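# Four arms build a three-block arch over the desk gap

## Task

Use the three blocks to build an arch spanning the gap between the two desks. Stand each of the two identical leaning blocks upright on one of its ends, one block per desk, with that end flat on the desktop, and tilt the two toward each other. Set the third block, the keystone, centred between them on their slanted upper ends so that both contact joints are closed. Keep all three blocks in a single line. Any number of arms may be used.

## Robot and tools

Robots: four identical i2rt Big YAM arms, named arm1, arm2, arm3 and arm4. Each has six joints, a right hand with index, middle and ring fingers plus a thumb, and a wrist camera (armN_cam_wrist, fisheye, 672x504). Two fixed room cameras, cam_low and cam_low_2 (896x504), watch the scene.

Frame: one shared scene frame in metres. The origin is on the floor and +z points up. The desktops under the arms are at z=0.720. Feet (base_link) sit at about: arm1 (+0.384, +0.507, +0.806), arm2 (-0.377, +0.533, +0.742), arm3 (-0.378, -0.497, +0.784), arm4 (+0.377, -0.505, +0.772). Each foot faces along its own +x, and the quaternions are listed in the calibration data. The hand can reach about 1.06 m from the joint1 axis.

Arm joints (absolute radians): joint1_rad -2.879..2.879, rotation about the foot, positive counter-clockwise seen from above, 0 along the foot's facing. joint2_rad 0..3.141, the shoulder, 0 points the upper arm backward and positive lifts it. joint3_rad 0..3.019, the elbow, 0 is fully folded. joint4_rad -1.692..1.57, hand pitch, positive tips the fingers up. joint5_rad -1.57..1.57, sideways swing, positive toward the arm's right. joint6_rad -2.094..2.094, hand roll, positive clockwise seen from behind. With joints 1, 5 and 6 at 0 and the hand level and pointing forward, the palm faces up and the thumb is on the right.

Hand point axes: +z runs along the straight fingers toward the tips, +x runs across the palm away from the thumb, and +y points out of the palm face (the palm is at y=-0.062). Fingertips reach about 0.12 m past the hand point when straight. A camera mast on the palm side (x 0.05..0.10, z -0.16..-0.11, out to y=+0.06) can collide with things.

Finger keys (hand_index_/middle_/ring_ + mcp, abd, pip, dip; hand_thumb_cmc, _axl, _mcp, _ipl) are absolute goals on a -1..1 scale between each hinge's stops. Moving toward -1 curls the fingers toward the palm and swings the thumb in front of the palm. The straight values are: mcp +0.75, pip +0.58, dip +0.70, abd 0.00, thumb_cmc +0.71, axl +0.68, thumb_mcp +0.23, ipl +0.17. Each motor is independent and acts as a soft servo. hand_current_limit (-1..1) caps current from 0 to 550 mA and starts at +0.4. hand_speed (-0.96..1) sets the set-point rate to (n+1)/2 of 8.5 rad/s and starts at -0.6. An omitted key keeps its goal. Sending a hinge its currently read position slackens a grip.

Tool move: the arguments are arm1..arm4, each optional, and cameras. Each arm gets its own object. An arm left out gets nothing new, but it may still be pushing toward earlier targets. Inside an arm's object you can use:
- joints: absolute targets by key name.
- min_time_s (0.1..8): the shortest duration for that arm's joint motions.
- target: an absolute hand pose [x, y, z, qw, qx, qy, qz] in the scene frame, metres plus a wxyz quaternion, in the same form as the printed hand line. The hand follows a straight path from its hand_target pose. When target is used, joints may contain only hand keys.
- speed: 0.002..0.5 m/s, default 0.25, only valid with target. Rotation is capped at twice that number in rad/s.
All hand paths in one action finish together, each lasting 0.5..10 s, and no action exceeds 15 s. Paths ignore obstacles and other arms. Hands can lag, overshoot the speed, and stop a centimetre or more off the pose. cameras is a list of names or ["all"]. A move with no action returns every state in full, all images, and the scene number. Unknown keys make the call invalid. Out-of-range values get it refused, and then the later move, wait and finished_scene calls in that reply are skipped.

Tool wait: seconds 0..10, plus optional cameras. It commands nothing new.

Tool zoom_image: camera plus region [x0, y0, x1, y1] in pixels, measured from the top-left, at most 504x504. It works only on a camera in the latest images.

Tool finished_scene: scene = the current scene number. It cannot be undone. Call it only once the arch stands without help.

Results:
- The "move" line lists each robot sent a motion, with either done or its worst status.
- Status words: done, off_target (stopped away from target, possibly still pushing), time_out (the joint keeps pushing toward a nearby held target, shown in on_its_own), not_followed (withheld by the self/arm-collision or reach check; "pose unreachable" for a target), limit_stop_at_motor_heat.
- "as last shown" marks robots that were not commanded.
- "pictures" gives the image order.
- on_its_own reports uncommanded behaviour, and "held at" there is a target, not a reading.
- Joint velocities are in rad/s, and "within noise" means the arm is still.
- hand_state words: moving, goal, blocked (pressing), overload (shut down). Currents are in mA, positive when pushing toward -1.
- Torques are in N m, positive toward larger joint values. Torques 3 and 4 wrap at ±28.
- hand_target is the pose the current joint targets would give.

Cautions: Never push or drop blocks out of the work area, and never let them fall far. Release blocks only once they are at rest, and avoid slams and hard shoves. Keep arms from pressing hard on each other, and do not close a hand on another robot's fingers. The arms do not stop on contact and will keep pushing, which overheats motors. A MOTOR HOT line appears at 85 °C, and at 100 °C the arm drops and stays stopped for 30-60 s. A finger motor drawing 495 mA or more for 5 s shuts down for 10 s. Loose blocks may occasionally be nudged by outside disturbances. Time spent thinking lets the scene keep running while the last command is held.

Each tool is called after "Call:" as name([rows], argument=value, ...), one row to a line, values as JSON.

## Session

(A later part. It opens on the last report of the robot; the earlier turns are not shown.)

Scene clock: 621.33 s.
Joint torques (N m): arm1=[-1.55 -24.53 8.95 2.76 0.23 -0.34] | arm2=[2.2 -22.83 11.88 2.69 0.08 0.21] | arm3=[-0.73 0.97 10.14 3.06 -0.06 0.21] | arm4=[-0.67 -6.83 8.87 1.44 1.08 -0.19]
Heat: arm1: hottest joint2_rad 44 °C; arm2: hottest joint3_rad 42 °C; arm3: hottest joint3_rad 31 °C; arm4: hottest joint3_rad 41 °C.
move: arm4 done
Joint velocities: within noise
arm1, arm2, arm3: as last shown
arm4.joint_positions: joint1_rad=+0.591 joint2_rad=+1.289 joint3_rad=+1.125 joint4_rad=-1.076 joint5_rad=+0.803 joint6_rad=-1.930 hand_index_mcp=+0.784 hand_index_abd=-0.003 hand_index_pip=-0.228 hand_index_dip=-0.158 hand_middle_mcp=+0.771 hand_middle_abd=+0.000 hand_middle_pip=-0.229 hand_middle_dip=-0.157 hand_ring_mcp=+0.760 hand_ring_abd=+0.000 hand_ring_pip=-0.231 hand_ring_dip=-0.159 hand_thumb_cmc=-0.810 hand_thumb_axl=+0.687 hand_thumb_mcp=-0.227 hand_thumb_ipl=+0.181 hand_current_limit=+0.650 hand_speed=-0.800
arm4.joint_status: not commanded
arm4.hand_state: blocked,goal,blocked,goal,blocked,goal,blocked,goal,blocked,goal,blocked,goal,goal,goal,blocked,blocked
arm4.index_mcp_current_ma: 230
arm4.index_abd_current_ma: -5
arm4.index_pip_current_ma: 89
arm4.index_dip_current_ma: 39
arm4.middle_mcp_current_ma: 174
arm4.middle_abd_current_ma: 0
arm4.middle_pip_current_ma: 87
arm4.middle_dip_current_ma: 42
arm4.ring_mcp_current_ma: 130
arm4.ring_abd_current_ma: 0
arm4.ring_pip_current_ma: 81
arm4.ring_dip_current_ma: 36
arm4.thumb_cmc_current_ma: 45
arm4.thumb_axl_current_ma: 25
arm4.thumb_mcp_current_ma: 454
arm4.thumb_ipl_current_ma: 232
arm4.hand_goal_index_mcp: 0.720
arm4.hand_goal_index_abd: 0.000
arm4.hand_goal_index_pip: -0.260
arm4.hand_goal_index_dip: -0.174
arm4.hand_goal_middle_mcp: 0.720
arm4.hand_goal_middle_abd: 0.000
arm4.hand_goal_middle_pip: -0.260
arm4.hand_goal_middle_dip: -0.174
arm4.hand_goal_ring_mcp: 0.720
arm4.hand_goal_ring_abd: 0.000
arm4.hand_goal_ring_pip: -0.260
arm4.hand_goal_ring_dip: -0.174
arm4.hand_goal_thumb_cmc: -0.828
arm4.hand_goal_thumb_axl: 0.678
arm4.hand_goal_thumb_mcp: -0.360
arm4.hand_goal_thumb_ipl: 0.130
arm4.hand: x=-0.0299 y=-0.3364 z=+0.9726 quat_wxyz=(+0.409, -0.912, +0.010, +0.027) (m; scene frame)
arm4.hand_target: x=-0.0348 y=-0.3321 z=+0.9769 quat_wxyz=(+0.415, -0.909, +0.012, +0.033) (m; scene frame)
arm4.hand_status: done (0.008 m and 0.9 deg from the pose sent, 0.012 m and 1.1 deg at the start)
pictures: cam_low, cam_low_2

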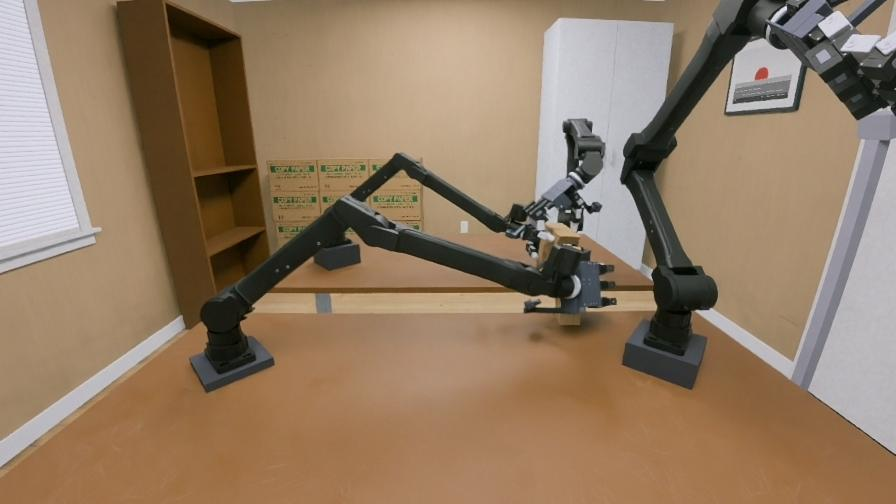

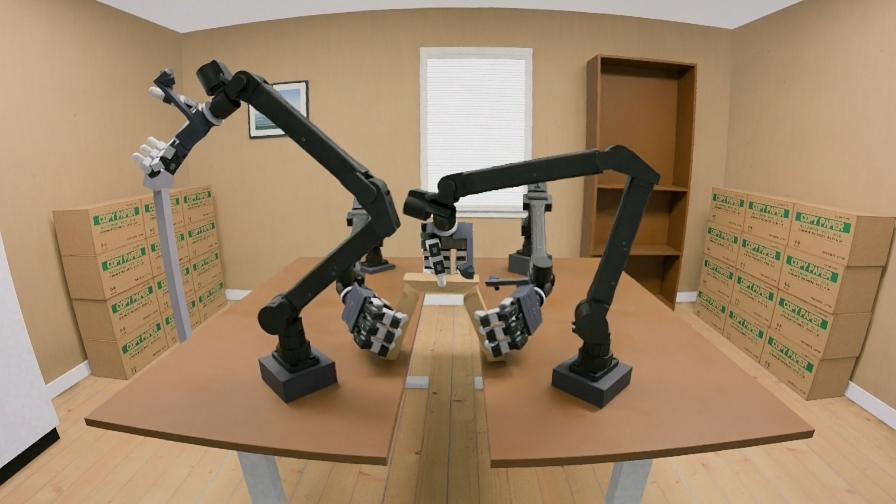

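Call:
move(arm4={"target": [-0.036, -0.330, 0.957, 0.4147, -0.9095, 0.0105, 0.029], "speed": 0.03}, cameras=["cam_low_2", "cam_low"])

Call:
zoom_image(camera="cam_low_2", region=[395, 270, 430, 305])

Call:
zoom_image(camera="cam_low_2", region=[450, 270, 485, 305])

Call:
zoom_image(camera="cam_low", region=[530, 215, 590, 255])

Scene clock: 629.20 s.
Joint torques (N m): arm1=[-1.73 -24.59 8.92 2.67 0.23 -0.33] | arm2=[2.14 -22.71 11.88 2.69 0.08 0.2] | arm3=[-0.67 0.97 10.14 3.07 -0.06 0.21] | arm4=[-0.97 -6.77 8.68 1.43 1.06 -0.19]
Heat: arm1: hottest joint2_rad 44 °C; arm2: hottest joint3_rad 42 °C; arm3: hottest joint3_rad 31 °C; arm4: hottest joint3_rad 40 °C.
move: arm4 done
Joint velocities: within noise
arm1, arm2, arm3: as last shown
arm2.thumb_mcp_current_ma: 468
arm4.joint_positions: joint1_rad=+0.591 joint2_rad=+1.307 joint3_rad=+1.091 joint4_rad=-1.027 joint5_rad=+0.804 joint6_rad=-1.934 hand_index_mcp=+0.784 hand_index_abd=-0.003 hand_index_pip=-0.228 hand_index_dip=-0.158 hand_middle_mcp=+0.771 hand_middle_abd=+0.000 hand_middle_pip=-0.229 hand_middle_dip=-0.157 hand_ring_mcp=+0.760 hand_ring_abd=+0.000 hand_ring_pip=-0.231 hand_ring_dip=-0.159 hand_thumb_cmc=-0.810 hand_thumb_axl=+0.687 hand_thumb_mcp=-0.227 hand_thumb_ipl=+0.181 hand_current_limit=+0.650 hand_speed=-0.800
arm4.joint_status: not commanded
arm4.hand_state: blocked,goal,blocked,goal,blocked,goal,blocked,goal,blocked,goal,blocked,goal,goal,goal,blocked,blocked
arm4.index_mcp_current_ma: 230
arm4.index_abd_current_ma: -5
arm4.index_pip_current_ma: 89
arm4.index_dip_current_ma: 39
arm4.middle_mcp_current_ma: 174
arm4.middle_abd_current_ma: 0
arm4.middle_pip_current_ma: 87
arm4.middle_dip_current_ma: 42
arm4.ring_mcp_current_ma: 130
arm4.ring_abd_current_ma: 0
arm4.ring_pip_current_ma: 81
arm4.ring_dip_current_ma: 36
arm4.thumb_cmc_current_ma: 45
arm4.thumb_axl_current_ma: 25
arm4.thumb_mcp_current_ma: 454
arm4.thumb_ipl_current_ma: 232
arm4.hand_goal_index_mcp: 0.720
arm4.hand_goal_index_abd: 0.000
arm4.hand_goal_index_pip: -0.260
arm4.hand_goal_index_dip: -0.174
arm4.hand_goal_middle_mcp: 0.720
arm4.hand_goal_middle_abd: 0.000
arm4.hand_goal_middle_pip: -0.260
arm4.hand_goal_middle_dip: -0.174
arm4.hand_goal_ring_mcp: 0.720
arm4.hand_goal_ring_abd: 0.000
arm4.hand_goal_ring_pip: -0.260
arm4.hand_goal_ring_dip: -0.174
arm4.hand_goal_thumb_cmc: -0.828
arm4.hand_goal_thumb_axl: 0.678
arm4.hand_goal_thumb_mcp: -0.360
arm4.hand_goal_thumb_ipl: 0.130
arm4.hand: x=-0.0318 y=-0.3358 z=+0.9536 quat_wxyz=(+0.410, -0.912, +0.008, +0.025) (m; scene frame)
arm4.hand_target: x=-0.0359 y=-0.3301 z=+0.9570 quat_wxyz=(+0.415, -0.909, +0.011, +0.029) (m; scene frame)
arm4.hand_status: done (0.008 m and 0.8 deg from the pose sent, 0.018 m and 0.7 deg at the start)
pictures: cam_low, cam_low_2

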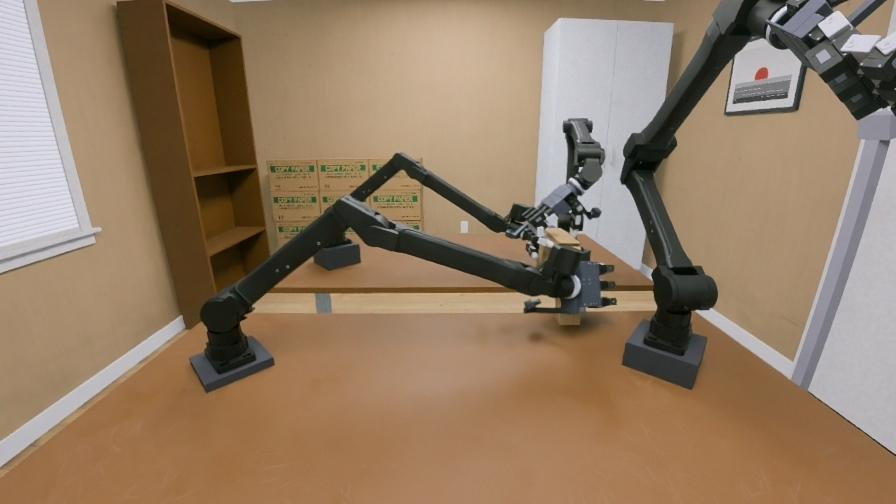

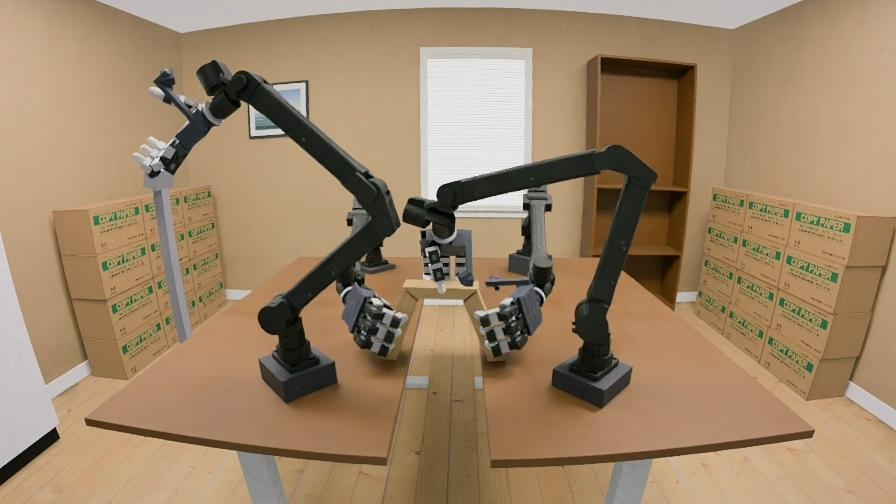

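Scaled by 14.400 from the camera's 896x504 image, which has a finer 1280x720 frame.

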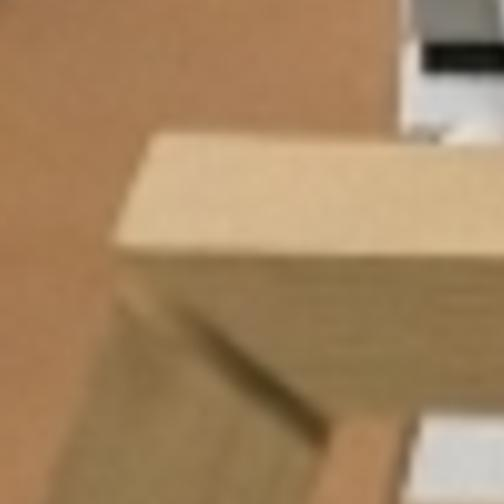

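Scaled by 14.400 from the camera's 896x504 image, which has a finer 1280x720 frame.

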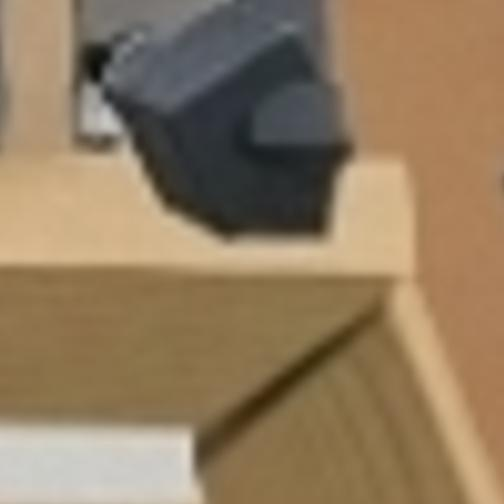

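Scaled by 8.400 from the camera's 896x504 image, which has a finer 1280x720 frame.

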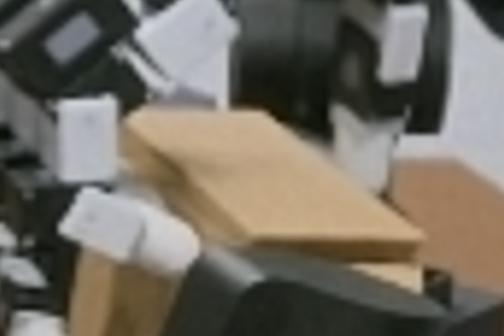

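Call:
move(arm4={"target": [-0.036, -0.330, 0.949, 0.4147, -0.9095, 0.0105, 0.029], "speed": 0.02}, cameras=["cam_low_2", "cam_low"])

Call:
zoom_image(camera="cam_low_2", region=[395, 270, 430, 305])

Call:
zoom_image(camera="cam_low_2", region=[450, 270, 485, 305])

Call:
zoom_image(camera="cam_low_2", region=[370, 270, 520, 370])

Call:
zoom_image(camera="cam_low", region=[530, 215, 590, 255])

Scene clock: 635.00 s.
Joint torques (N m): arm1=[-1.49 -24.7 8.96 2.74 0.23 -0.33] | arm2=[2.2 -22.83 11.86 2.69 0.08 0.21] | arm3=[-0.67 0.91 10.14 3.07 -0.06 0.2] | arm4=[-1.2 -6.77 8.53 1.37 1.06 -0.18]
Heat: arm1: hottest joint2_rad 44 °C; arm2: hottest joint3_rad 42 °C; arm3: hottest joint3_rad 31 °C; arm4: hottest joint3_rad 39 °C.
move: arm4 done
Joint velocities: within noise
arm1, arm2, arm3: as last shown
arm1.ring_mcp_current_ma: 105
arm1.thumb_axl_current_ma: 3
arm2.thumb_mcp_current_ma: 467
arm4.joint_positions: joint1_rad=+0.591 joint2_rad=+1.311 joint3_rad=+1.076 joint4_rad=-1.005 joint5_rad=+0.804 joint6_rad=-1.935 hand_index_mcp=+0.784 hand_index_abd=-0.003 hand_index_pip=-0.228 hand_index_dip=-0.156 hand_middle_mcp=+0.771 hand_middle_abd=+0.000 hand_middle_pip=-0.229 hand_middle_dip=-0.157 hand_ring_mcp=+0.760 hand_ring_abd=+0.000 hand_ring_pip=-0.231 hand_ring_dip=-0.159 hand_thumb_cmc=-0.810 hand_thumb_axl=+0.688 hand_thumb_mcp=-0.227 hand_thumb_ipl=+0.181 hand_current_limit=+0.650 hand_speed=-0.800
arm4.joint_status: not commanded
arm4.hand_state: blocked,goal,blocked,goal,blocked,goal,blocked,goal,blocked,goal,blocked,goal,goal,goal,blocked,blocked
arm4.index_mcp_current_ma: 230
arm4.index_abd_current_ma: -5
arm4.index_pip_current_ma: 91
arm4.index_dip_current_ma: 43
arm4.middle_mcp_current_ma: 174
arm4.middle_abd_current_ma: 0
arm4.middle_pip_current_ma: 87
arm4.middle_dip_current_ma: 42
arm4.ring_mcp_current_ma: 127
arm4.ring_abd_current_ma: 0
arm4.ring_pip_current_ma: 81
arm4.ring_dip_current_ma: 35
arm4.thumb_cmc_current_ma: 47
arm4.thumb_axl_current_ma: 27
arm4.thumb_mcp_current_ma: 454
arm4.thumb_ipl_current_ma: 232
arm4.hand_goal_index_mcp: 0.720
arm4.hand_goal_index_abd: 0.000
arm4.hand_goal_index_pip: -0.260
arm4.hand_goal_index_dip: -0.174
arm4.hand_goal_middle_mcp: 0.720
arm4.hand_goal_middle_abd: 0.000
arm4.hand_goal_middle_pip: -0.260
arm4.hand_goal_middle_dip: -0.174
arm4.hand_goal_ring_mcp: 0.720
arm4.hand_goal_ring_abd: 0.000
arm4.hand_goal_ring_pip: -0.260
arm4.hand_goal_ring_dip: -0.174
arm4.hand_goal_thumb_cmc: -0.828
arm4.hand_goal_thumb_axl: 0.678
arm4.hand_goal_thumb_mcp: -0.360
arm4.hand_goal_thumb_ipl: 0.130
arm4.hand: x=-0.0321 y=-0.3357 z=+0.9465 quat_wxyz=(+0.410, -0.912, +0.008, +0.026) (m; scene frame)
arm4.hand_target: x=-0.0358 y=-0.3301 z=+0.9489 quat_wxyz=(+0.415, -0.909, +0.010, +0.029) (m; scene frame)
arm4.hand_status: done (0.007 m and 0.7 deg from the pose sent, 0.009 m and 0.8 deg at the start)
pictures: cam_low, cam_low_2

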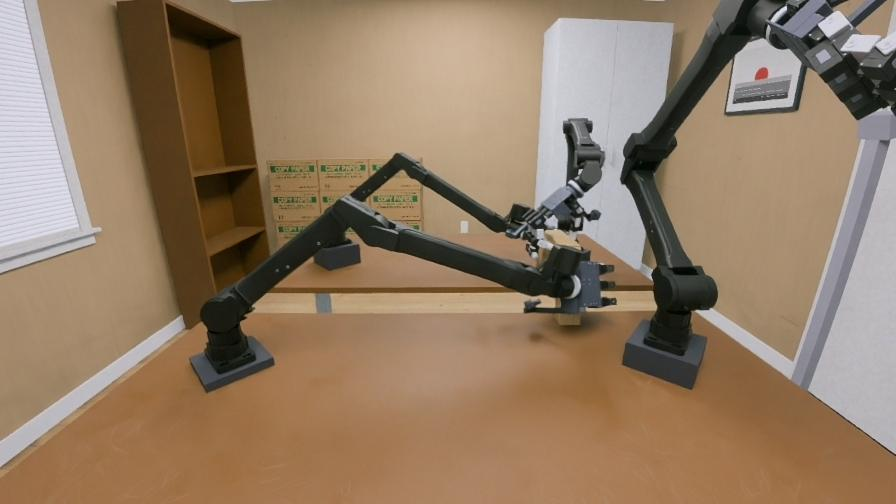

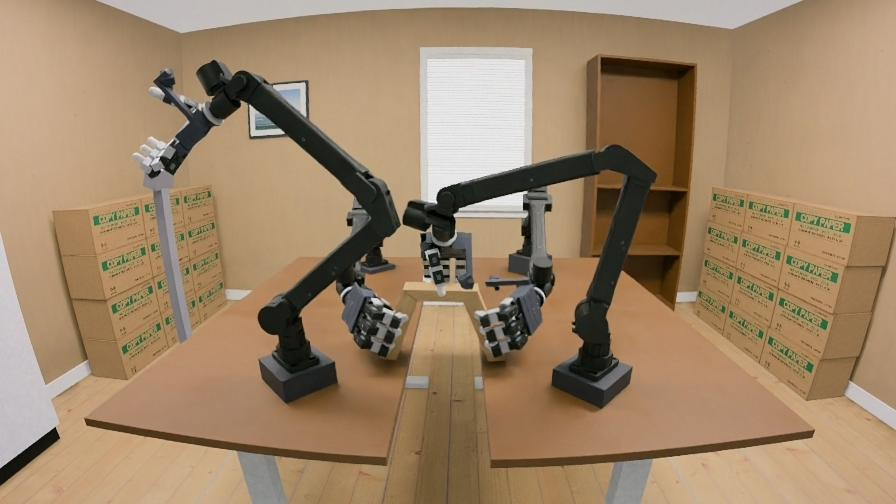

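Scaled by 14.400 from the camera's 896x504 image, which has a finer 1280x720 frame.

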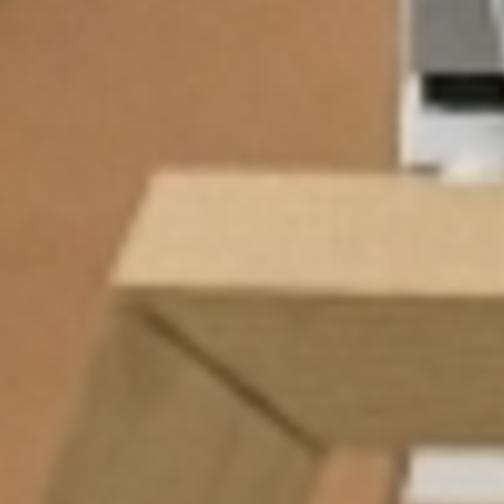

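Scaled by 14.400 from the camera's 896x504 image, which has a finer 1280x720 frame.

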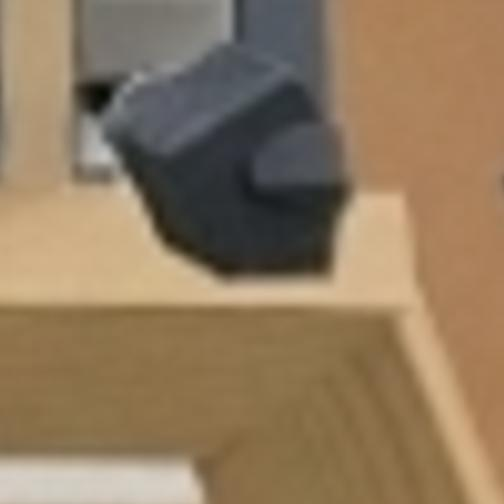

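Scaled by 3.360 from the camera's 896x504 image, which has a finer 1280x720 frame.

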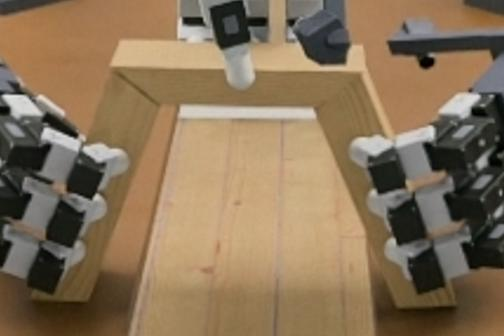

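Scaled by 8.400 from the camera's 896x504 image, which has a finer 1280x720 frame.

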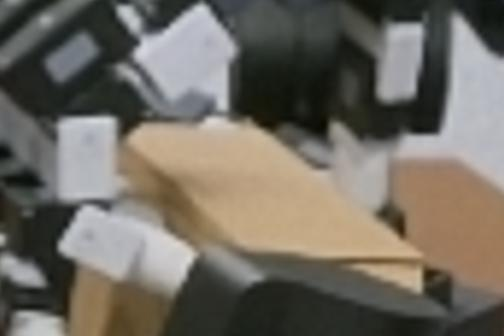

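Call:
move(arm4={"target": [-0.036, -0.330, 0.943, 0.4147, -0.9095, 0.0105, 0.029], "speed": 0.02}, cameras=["cam_low_2", "cam_low"])

Call:
zoom_image(camera="cam_low_2", region=[395, 270, 430, 305])

Call:
zoom_image(camera="cam_low_2", region=[450, 270, 485, 305])

Call:
zoom_image(camera="cam_low_2", region=[475, 335, 525, 370])

Call:
zoom_image(camera="cam_low_2", region=[370, 335, 420, 370])

Scene clock: 638.33 s.
Joint torques (N m): arm1=[-1.67 -24.59 8.92 2.76 0.23 -0.32] | arm2=[2.2 -22.83 11.86 2.69 0.08 0.2] | arm3=[-0.67 0.85 10.14 3.07 -0.07 0.21] | arm4=[-1.08 -6.77 8.18 1.51 1.03 -0.15]
Heat: arm1: hottest joint2_rad 45 °C; arm2: hottest joint3_rad 42 °C; arm3: hottest joint3_rad 31 °C; arm4: hottest joint3_rad 39 °C.
move: arm4 done
Joint velocities: within noise
arm1, arm2, arm3: as last shown
arm1.ring_mcp_current_ma: 106
arm1.thumb_mcp_current_ma: 467
arm2.joint_positions: joint1_rad=-0.695 joint2_rad=+2.492 joint3_rad=+2.170 joint4_rad=+0.107 joint5_rad=-0.479 joint6_rad=-2.051 hand_index_mcp=+0.686 hand_index_abd=-0.002 hand_index_pip=-0.201 hand_index_dip=-0.150 hand_middle_mcp=+0.678 hand_middle_abd=-0.004 hand_middle_pip=-0.216 hand_middle_dip=-0.154 hand_ring_mcp=+0.672 hand_ring_abd=-0.005 hand_ring_pip=-0.232 hand_ring_dip=-0.172 hand_thumb_cmc=-0.822 hand_thumb_axl=+0.679 hand_thumb_mcp=-0.171 hand_thumb_ipl=+0.172 hand_current_limit=+0.700 hand_speed=-0.800
arm2.ring_dip_current_ma: 2
arm2.hand: x=-0.1208 y=-0.3497 z=+0.8751 quat_wxyz=(+0.496, +0.221, +0.737, -0.402) (m; scene frame)
arm2.hand_target: x=-0.1212 y=-0.3546 z=+0.8882 quat_wxyz=(+0.501, +0.220, +0.728, -0.413) (m; scene frame)
arm4.joint_positions: joint1_rad=+0.591 joint2_rad=+1.311 joint3_rad=+1.070 joint4_rad=-0.990 joint5_rad=+0.804 joint6_rad=-1.939 hand_index_mcp=+0.784 hand_index_abd=-0.003 hand_index_pip=-0.226 hand_index_dip=-0.153 hand_middle_mcp=+0.770 hand_middle_abd=+0.000 hand_middle_pip=-0.229 hand_middle_dip=-0.157 hand_ring_mcp=+0.759 hand_ring_abd=+0.000 hand_ring_pip=-0.232 hand_ring_dip=-0.165 hand_thumb_cmc=-0.808 hand_thumb_axl=+0.689 hand_thumb_mcp=-0.227 hand_thumb_ipl=+0.181 hand_current_limit=+0.650 hand_speed=-0.800
arm4.joint_status: not commanded
arm4.hand_state: blocked,goal,blocked,blocked,blocked,goal,blocked,goal,blocked,goal,blocked,goal,goal,goal,blocked,blocked
arm4.index_mcp_current_ma: 229
arm4.index_abd_current_ma: -5
arm4.index_pip_current_ma: 96
arm4.index_dip_current_ma: 53
arm4.middle_mcp_current_ma: 172
arm4.middle_abd_current_ma: 0
arm4.middle_pip_current_ma: 87
arm4.middle_dip_current_ma: 42
arm4.ring_mcp_current_ma: 125
arm4.ring_abd_current_ma: 0
arm4.ring_pip_current_ma: 78
arm4.ring_dip_current_ma: 20
arm4.thumb_cmc_current_ma: 51
arm4.thumb_axl_current_ma: 31
arm4.thumb_mcp_current_ma: 454
arm4.thumb_ipl_current_ma: 232
arm4.hand_goal_index_mcp: 0.720
arm4.hand_goal_index_abd: 0.000
arm4.hand_goal_index_pip: -0.260
arm4.hand_goal_index_dip: -0.174
arm4.hand_goal_middle_mcp: 0.720
arm4.hand_goal_middle_abd: 0.000
arm4.hand_goal_middle_pip: -0.260
arm4.hand_goal_middle_dip: -0.174
arm4.hand_goal_ring_mcp: 0.720
arm4.hand_goal_ring_abd: 0.000
arm4.hand_goal_ring_pip: -0.260
arm4.hand_goal_ring_dip: -0.174
arm4.hand_goal_thumb_cmc: -0.828
arm4.hand_goal_thumb_axl: 0.678
arm4.hand_goal_thumb_mcp: -0.360
arm4.hand_goal_thumb_ipl: 0.130
arm4.hand: x=-0.0333 y=-0.3353 z=+0.9448 quat_wxyz=(+0.411, -0.911, +0.008, +0.029) (m; scene frame)
arm4.hand_target: x=-0.0359 y=-0.3301 z=+0.9430 quat_wxyz=(+0.415, -0.909, +0.010, +0.029) (m; scene frame)
arm4.hand_status: done (0.006 m and 0.5 deg from the pose sent, 0.008 m and 0.7 deg at the start)
pictures: cam_low, cam_low_2

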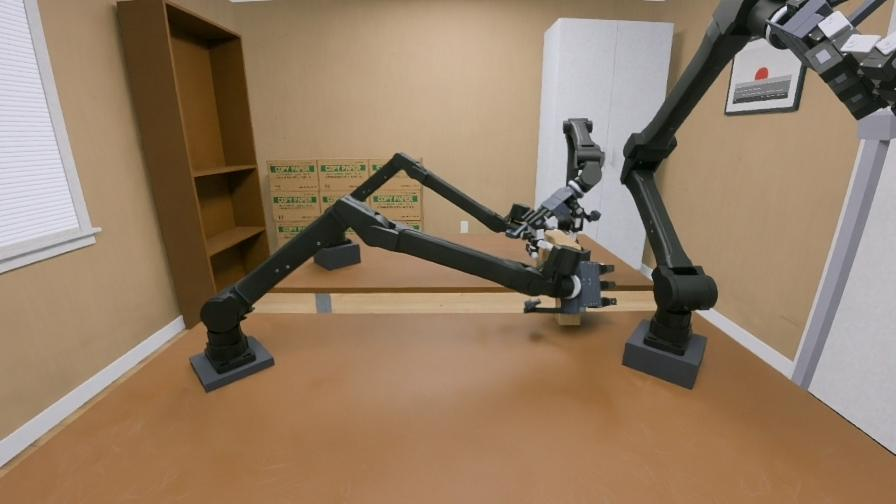

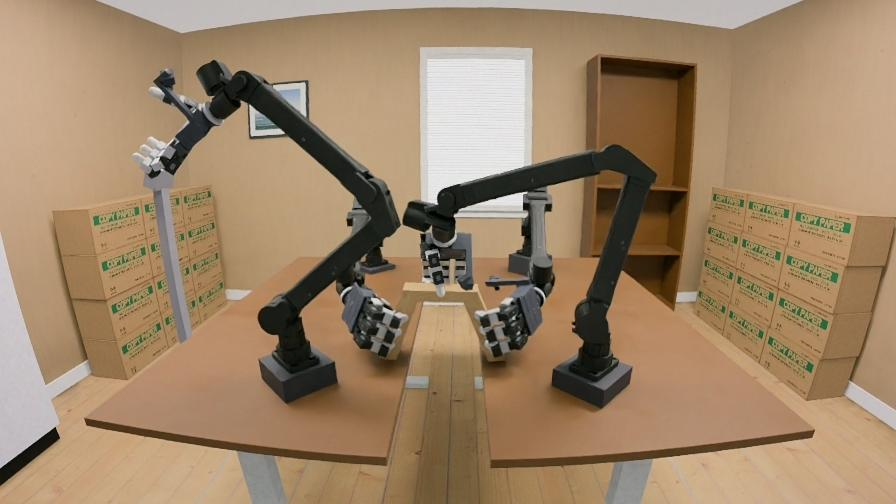

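Scaled by 14.400 from the camera's 896x504 image, which has a finer 1280x720 frame.

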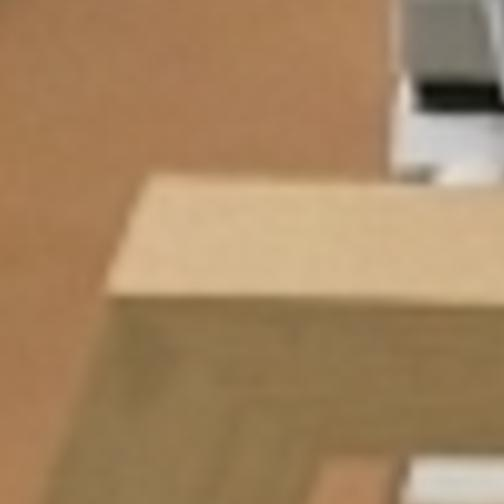

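Scaled by 14.400 from the camera's 896x504 image, which has a finer 1280x720 frame.

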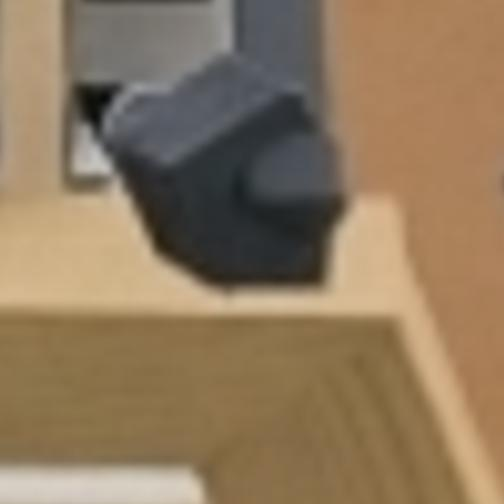

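Scaled by 10.080 from the camera's 896x504 image, which has a finer 1280x720 frame.

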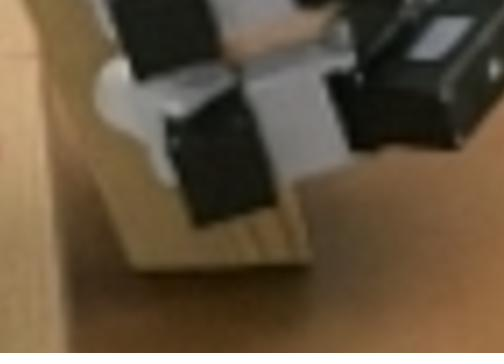

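Scaled by 10.080 from the camera's 896x504 image, which has a finer 1280x720 frame.

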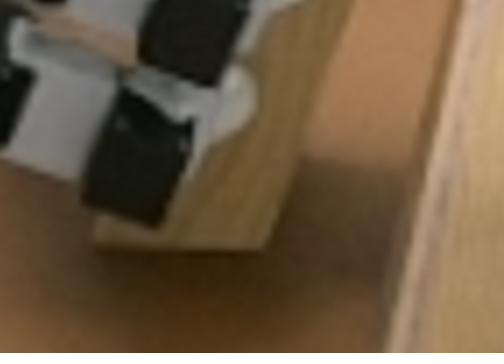

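Call:
zoom_image(camera="cam_low", region=[530, 215, 590, 255])

Call:
zoom_image(camera="cam_low_2", region=[370, 270, 520, 370])

Scaled by 8.400 from the camera's 896x504 image, which has a finer 1280x720 frame.

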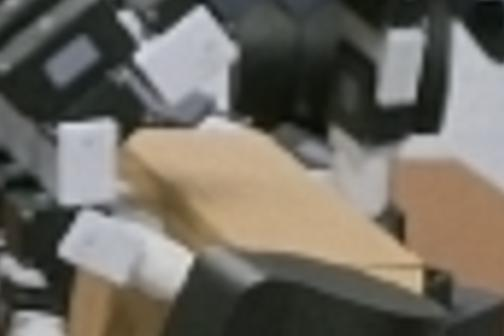

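Scaled by 3.360 from the camera's 896x504 image, which has a finer 1280x720 frame.

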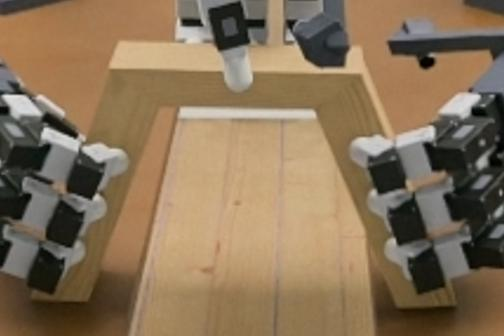

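Call:
move(arm4={"joints": {"hand_thumb_mcp": -0.28, "hand_thumb_ipl": 0.16, "hand_current_limit": 0.3, "hand_speed": -0.9}})

Call:
move(arm4={"joints": {"hand_thumb_mcp": -0.19, "hand_index_mcp": 0.83, "hand_middle_mcp": 0.82, "hand_ring_mcp": 0.81, "hand_index_pip": -0.21, "hand_middle_pip": -0.21, "hand_ring_pip": -0.21, "hand_thumb_ipl": 0.168, "hand_speed": -0.9}}, cameras=["cam_low_2", "cam_low"])

Call:
zoom_image(camera="cam_low_2", region=[370, 270, 520, 370])

Call:
zoom_image(camera="cam_low", region=[530, 215, 590, 255])

Scene clock: 654.67 s.
Joint torques (N m): arm1=[-1.55 -24.53 8.91 2.73 0.24 -0.33] | arm2=[2.14 -22.83 11.88 2.7 0.03 0.19] | arm3=[-0.67 0.91 10.14 3.06 -0.07 0.21] | arm4=[-0.79 -6.71 8.09 1.42 0.96 -0.16]
Heat: arm1: hottest joint2_rad 45 °C; arm2: hottest joint3_rad 41 °C; arm3: hottest joint3_rad 31 °C; arm4: hottest joint3_rad 38 °C.
move: arm4 off_target
Joint velocities: within noise
arm1, arm2, arm3: as last shown
arm1.joint_positions: joint1_rad=+0.680 joint2_rad=+2.467 joint3_rad=+1.942 joint4_rad=+0.329 joint5_rad=+0.445 joint6_rad=+1.962 hand_index_mcp=+0.724 hand_index_abd=+0.003 hand_index_pip=-0.200 hand_index_dip=-0.155 hand_middle_mcp=+0.710 hand_middle_abd=+0.003 hand_middle_pip=-0.214 hand_middle_dip=-0.152 hand_ring_mcp=+0.688 hand_ring_abd=+0.003 hand_ring_pip=-0.210 hand_ring_dip=-0.158 hand_thumb_cmc=-0.806 hand_thumb_axl=+0.682 hand_thumb_mcp=-0.214 hand_thumb_ipl=+0.180 hand_current_limit=+0.700 hand_speed=-0.800
arm1.ring_mcp_current_ma: 107
arm1.thumb_mcp_current_ma: 468
arm1.hand: x=+0.1228 y=-0.3419 z=+0.8366 quat_wxyz=(+0.515, +0.253, -0.724, +0.383) (m; scene frame)
arm2.joint_positions: joint1_rad=-0.695 joint2_rad=+2.492 joint3_rad=+2.170 joint4_rad=+0.107 joint5_rad=-0.478 joint6_rad=-2.050 hand_index_mcp=+0.686 hand_index_abd=-0.002 hand_index_pip=-0.201 hand_index_dip=-0.150 hand_middle_mcp=+0.678 hand_middle_abd=-0.004 hand_middle_pip=-0.216 hand_middle_dip=-0.154 hand_ring_mcp=+0.671 hand_ring_abd=-0.005 hand_ring_pip=-0.232 hand_ring_dip=-0.172 hand_thumb_cmc=-0.822 hand_thumb_axl=+0.679 hand_thumb_mcp=-0.171 hand_thumb_ipl=+0.172 hand_current_limit=+0.700 hand_speed=-0.800
arm2.ring_mcp_current_ma: 157
arm2.thumb_mcp_current_ma: 468
arm2.hand: x=-0.1208 y=-0.3498 z=+0.8751 quat_wxyz=(+0.496, +0.222, +0.737, -0.402) (m; scene frame)
arm2.hand_target: x=-0.1212 y=-0.3545 z=+0.8882 quat_wxyz=(+0.501, +0.220, +0.728, -0.413) (m; scene frame)
arm4.joint_positions: joint1_rad=+0.591 joint2_rad=+1.311 joint3_rad=+1.070 joint4_rad=-0.988 joint5_rad=+0.807 joint6_rad=-1.939 hand_index_mcp=+0.771 hand_index_abd=-0.003 hand_index_pip=-0.226 hand_index_dip=-0.153 hand_middle_mcp=+0.761 hand_middle_abd=+0.000 hand_middle_pip=-0.229 hand_middle_dip=-0.157 hand_ring_mcp=+0.753 hand_ring_abd=+0.000 hand_ring_pip=-0.233 hand_ring_dip=-0.165 hand_thumb_cmc=-0.808 hand_thumb_axl=+0.689 hand_thumb_mcp=-0.217 hand_thumb_ipl=+0.185 hand_current_limit=+0.300 hand_speed=-0.900
arm4.joint_status: hand_thumb_mcp off_target (ended at -0.217, target -0.280); hand_thumb_ipl off_target (ended at +0.185, target +0.160); the others done
arm4.hand_state: blocked,goal,blocked,blocked,blocked,goal,blocked,goal,blocked,goal,blocked,goal,goal,goal,blocked,blocked
arm4.index_mcp_current_ma: 175
arm4.index_abd_current_ma: -5
arm4.index_pip_current_ma: 96
arm4.index_dip_current_ma: 53
arm4.middle_mcp_current_ma: 133
arm4.middle_abd_current_ma: 0
arm4.middle_pip_current_ma: 87
arm4.middle_dip_current_ma: 42
arm4.ring_mcp_current_ma: 101
arm4.ring_abd_current_ma: 0
arm4.ring_pip_current_ma: 72
arm4.ring_dip_current_ma: 20
arm4.thumb_cmc_current_ma: 51
arm4.thumb_axl_current_ma: 31
arm4.thumb_mcp_current_ma: 287
arm4.thumb_ipl_current_ma: 99
arm4.hand_goal_index_mcp: 0.720
arm4.hand_goal_index_abd: 0.000
arm4.hand_goal_index_pip: -0.260
arm4.hand_goal_index_dip: -0.174
arm4.hand_goal_middle_mcp: 0.720
arm4.hand_goal_middle_abd: 0.000
arm4.hand_goal_middle_pip: -0.260
arm4.hand_goal_middle_dip: -0.174
arm4.hand_goal_ring_mcp: 0.720
arm4.hand_goal_ring_abd: 0.000
arm4.hand_goal_ring_pip: -0.260
arm4.hand_goal_ring_dip: -0.174
arm4.hand_goal_thumb_cmc: -0.828
arm4.hand_goal_thumb_axl: 0.678
arm4.hand_goal_thumb_mcp: -0.280
arm4.hand_goal_thumb_ipl: 0.160
arm4.hand: x=-0.0336 y=-0.3348 z=+0.9451 quat_wxyz=(+0.412, -0.910, +0.009, +0.030) (m; scene frame)
arm4.hand_target: x=-0.0359 y=-0.3301 z=+0.9430 quat_wxyz=(+0.415, -0.909, +0.011, +0.029) (m; scene frame)
arm4.hand_status: not commanded
pictures: none

Scene clock: 655.40 s.
Joint torques (N m): arm1=[-1.73 -24.64 8.96 2.74 0.24 -0.32] | arm2=[2.14 -22.77 11.88 2.7 0.03 0.19] | arm3=[-0.67 1.03 10.13 3.07 -0.06 0.21] | arm4=[-0.73 -6.77 8.14 1.28 0.89 -0.15]
Heat: arm1: hottest joint2_rad 45 °C; arm2: hottest joint3_rad 41 °C; arm3: hottest joint3_rad 31 °C; arm4: hottest joint3_rad 38 °C.
move: arm4 done
Joint velocities: within noise
arm1: as last shown
arm1.joint_positions: joint1_rad=+0.680 joint2_rad=+2.467 joint3_rad=+1.942 joint4_rad=+0.329 joint5_rad=+0.444 joint6_rad=+1.961 hand_index_mcp=+0.724 hand_index_abd=+0.003 hand_index_pip=-0.200 hand_index_dip=-0.155 hand_middle_mcp=+0.710 hand_middle_abd=+0.003 hand_middle_pip=-0.214 hand_middle_dip=-0.152 hand_ring_mcp=+0.688 hand_ring_abd=+0.003 hand_ring_pip=-0.210 hand_ring_dip=-0.158 hand_thumb_cmc=-0.806 hand_thumb_axl=+0.682 hand_thumb_mcp=-0.214 hand_thumb_ipl=+0.180 hand_current_limit=+0.700 hand_speed=-0.800
arm1.ring_mcp_current_ma: 108
arm1.thumb_mcp_current_ma: 467
arm2.joint_positions: joint1_rad=-0.695 joint2_rad=+2.492 joint3_rad=+2.170 joint4_rad=+0.107 joint5_rad=-0.478 joint6_rad=-2.050 hand_index_mcp=+0.685 hand_index_abd=-0.002 hand_index_pip=-0.201 hand_index_dip=-0.150 hand_middle_mcp=+0.677 hand_middle_abd=-0.004 hand_middle_pip=-0.216 hand_middle_dip=-0.154 hand_ring_mcp=+0.671 hand_ring_abd=-0.005 hand_ring_pip=-0.232 hand_ring_dip=-0.172 hand_thumb_cmc=-0.824 hand_thumb_axl=+0.679 hand_thumb_mcp=-0.171 hand_thumb_ipl=+0.172 hand_current_limit=+0.700 hand_speed=-0.800
arm2.joint_status: not commanded
arm2.hand_state: blocked,goal,blocked,blocked,blocked,goal,blocked,blocked,blocked,goal,goal,goal,goal,goal,blocked,blocked
arm2.index_mcp_current_ma: 212
arm2.index_abd_current_ma: -2
arm2.index_pip_current_ma: 135
arm2.index_dip_current_ma: 54
arm2.middle_mcp_current_ma: 181
arm2.middle_abd_current_ma: -4
arm2.middle_pip_current_ma: 83
arm2.middle_dip_current_ma: 43
arm2.ring_mcp_current_ma: 157
arm2.ring_abd_current_ma: -7
arm2.ring_pip_current_ma: 37
arm2.ring_dip_current_ma: 2
arm2.thumb_cmc_current_ma: 5
arm2.thumb_axl_current_ma: 2
arm2.thumb_mcp_current_ma: 467
arm2.thumb_ipl_current_ma: 219
arm2.hand_goal_index_mcp: 0.620
arm2.hand_goal_index_abd: 0.000
arm2.hand_goal_index_pip: -0.250
arm2.hand_goal_index_dip: -0.174
arm2.hand_goal_middle_mcp: 0.620
arm2.hand_goal_middle_abd: 0.000
arm2.hand_goal_middle_pip: -0.250
arm2.hand_goal_middle_dip: -0.174
arm2.hand_goal_ring_mcp: 0.620
arm2.hand_goal_ring_abd: 0.000
arm2.hand_goal_ring_pip: -0.250
arm2.hand_goal_ring_dip: -0.174
arm2.hand_goal_thumb_cmc: -0.828
arm2.hand_goal_thumb_axl: 0.678
arm2.hand_goal_thumb_mcp: -0.300
arm2.hand_goal_thumb_ipl: 0.120
arm2.hand: x=-0.1208 y=-0.3498 z=+0.8751 quat_wxyz=(+0.496, +0.222, +0.737, -0.402) (m; scene frame)
arm2.hand_target: x=-0.1212 y=-0.3545 z=+0.8882 quat_wxyz=(+0.501, +0.220, +0.728, -0.413) (m; scene frame)
arm2.hand_status: not commanded
arm3.joint_positions: joint1_rad=+2.287 joint2_rad=+0.696 joint3_rad=+1.402 joint4_rad=-1.217 joint5_rad=+0.002 joint6_rad=-0.516 hand_index_mcp=+0.953 hand_index_abd=+0.001 hand_index_pip=+0.099 hand_index_dip=-0.171 hand_middle_mcp=+0.954 hand_middle_abd=+0.001 hand_middle_pip=+0.099 hand_middle_dip=-0.171 hand_ring_mcp=+0.953 hand_ring_abd=+0.001 hand_ring_pip=+0.099 hand_ring_dip=-0.171 hand_thumb_cmc=-0.831 hand_thumb_axl=+0.679 hand_thumb_mcp=-0.004 hand_thumb_ipl=+0.169 hand_current_limit=+0.400 hand_speed=-0.800
arm3.joint_status: not commanded
arm3.hand_state: goal,goal,goal,goal,goal,goal,goal,goal,goal,goal,goal,goal,goal,goal,goal,goal
arm3.index_mcp_current_ma: 1
arm3.index_abd_current_ma: 0
arm3.index_pip_current_ma: 0
arm3.index_dip_current_ma: 1
arm3.middle_mcp_current_ma: 2
arm3.middle_abd_current_ma: 0
arm3.middle_pip_current_ma: 0
arm3.middle_dip_current_ma: 1
arm3.ring_mcp_current_ma: 1
arm3.ring_abd_current_ma: 0
arm3.ring_pip_current_ma: 0
arm3.ring_dip_current_ma: 1
arm3.thumb_cmc_current_ma: -1
arm3.thumb_axl_current_ma: 0
arm3.thumb_mcp_current_ma: -3
arm3.thumb_ipl_current_ma: 0
arm3.hand_goal_index_mcp: 0.950
arm3.hand_goal_index_abd: 0.000
arm3.hand_goal_index_pip: 0.100
arm3.hand_goal_index_dip: -0.174
arm3.hand_goal_middle_mcp: 0.950
arm3.hand_goal_middle_abd: 0.000
arm3.hand_goal_middle_pip: 0.100
arm3.hand_goal_middle_dip: -0.174
arm3.hand_goal_ring_mcp: 0.950
arm3.hand_goal_ring_abd: 0.000
arm3.hand_goal_ring_pip: 0.100
arm3.hand_goal_ring_dip: -0.174
arm3.hand_goal_thumb_cmc: -0.828
arm3.hand_goal_thumb_axl: 0.678
arm3.hand_goal_thumb_mcp: 0.000
arm3.hand_goal_thumb_ipl: 0.168
arm3.hand: x=-0.7032 y=-0.5122 z=+1.4092 quat_wxyz=(-0.249, -0.742, +0.442, +0.439) (m; scene frame)
arm3.hand_target: x=-0.7061 y=-0.5156 z=+1.4115 quat_wxyz=(-0.259, -0.739, +0.441, +0.438) (m; scene frame)
arm3.hand_status: not commanded
arm4.joint_positions: joint1_rad=+0.591 joint2_rad=+1.311 joint3_rad=+1.070 joint4_rad=-0.986 joint5_rad=+0.808 joint6_rad=-1.939 hand_index_mcp=+0.814 hand_index_abd=-0.003 hand_index_pip=-0.207 hand_index_dip=-0.170 hand_middle_mcp=+0.806 hand_middle_abd=+0.000 hand_middle_pip=-0.210 hand_middle_dip=-0.171 hand_ring_mcp=+0.795 hand_ring_abd=+0.000 hand_ring_pip=-0.212 hand_ring_dip=-0.170 hand_thumb_cmc=-0.823 hand_thumb_axl=+0.682 hand_thumb_mcp=-0.193 hand_thumb_ipl=+0.170 hand_current_limit=+0.300 hand_speed=-0.900
arm4.joint_status: all done
arm4.hand_state: goal,goal,goal,goal,goal,goal,goal,goal,goal,goal,goal,goal,goal,goal,goal,goal
arm4.index_mcp_current_ma: -42
arm4.index_abd_current_ma: -5
arm4.index_pip_current_ma: 4
arm4.index_dip_current_ma: 6
arm4.middle_mcp_current_ma: -35
arm4.middle_abd_current_ma: 0
arm4.middle_pip_current_ma: 0
arm4.middle_dip_current_ma: 6
arm4.ring_mcp_current_ma: -37
arm4.ring_abd_current_ma: 0
arm4.ring_pip_current_ma: -3
arm4.ring_dip_current_ma: 6
arm4.thumb_cmc_current_ma: 10
arm4.thumb_axl_current_ma: 8
arm4.thumb_mcp_current_ma: -7
arm4.thumb_ipl_current_ma: 4
arm4.hand_goal_index_mcp: 0.830
arm4.hand_goal_index_abd: 0.000
arm4.hand_goal_index_pip: -0.210
arm4.hand_goal_index_dip: -0.174
arm4.hand_goal_middle_mcp: 0.820
arm4.hand_goal_middle_abd: 0.000
arm4.hand_goal_middle_pip: -0.210
arm4.hand_goal_middle_dip: -0.174
arm4.hand_goal_ring_mcp: 0.810
arm4.hand_goal_ring_abd: 0.000
arm4.hand_goal_ring_pip: -0.210
arm4.hand_goal_ring_dip: -0.174
arm4.hand_goal_thumb_cmc: -0.828
arm4.hand_goal_thumb_axl: 0.678
arm4.hand_goal_thumb_mcp: -0.190
arm4.hand_goal_thumb_ipl: 0.168
arm4.hand: x=-0.0342 y=-0.3345 z=+0.9454 quat_wxyz=(+0.413, -0.910, +0.009, +0.031) (m; scene frame)
arm4.hand_target: x=-0.0359 y=-0.3301 z=+0.9430 quat_wxyz=(+0.415, -0.909, +0.011, +0.029) (m; scene frame)
arm4.hand_status: not commanded
pictures: cam_low, cam_low_2

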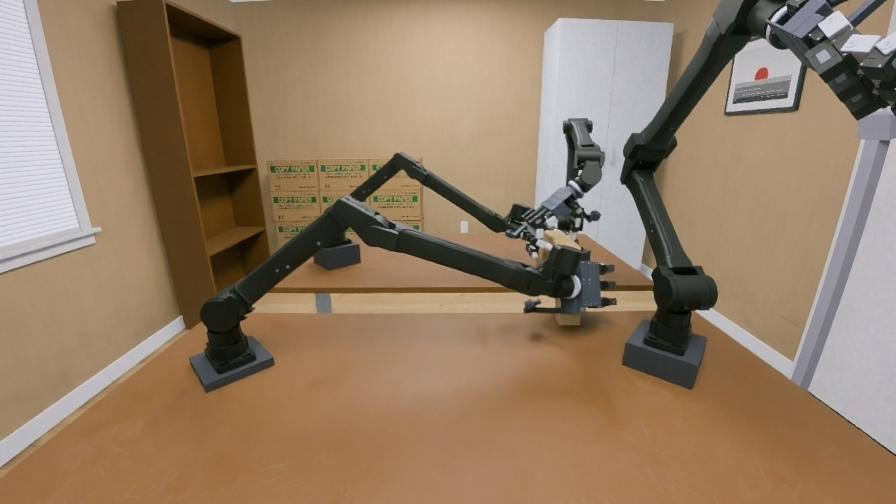

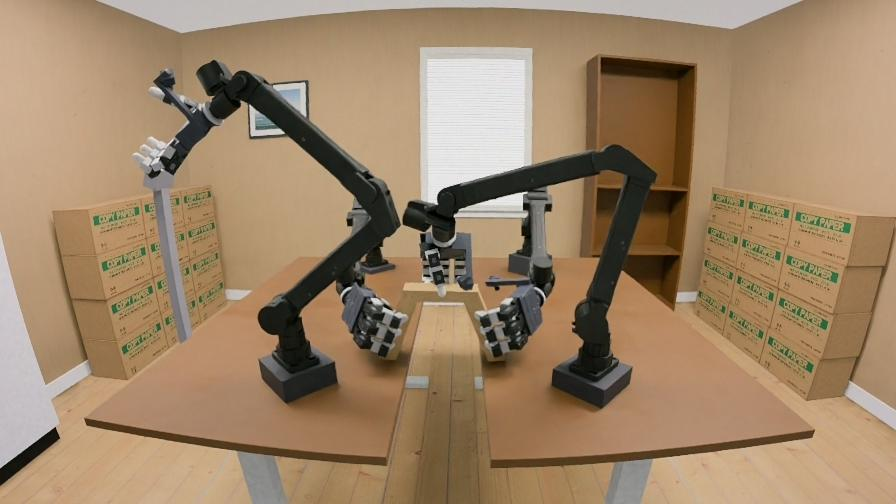

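Scaled by 3.360 from the camera's 896x504 image, which has a finer 1280x720 frame.

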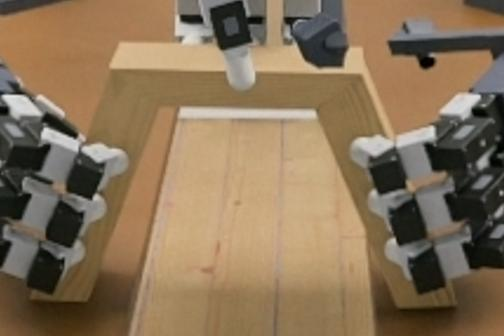

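Scaled by 8.400 from the camera's 896x504 image, which has a finer 1280x720 frame.

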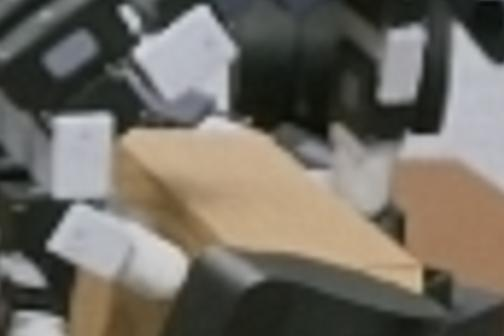

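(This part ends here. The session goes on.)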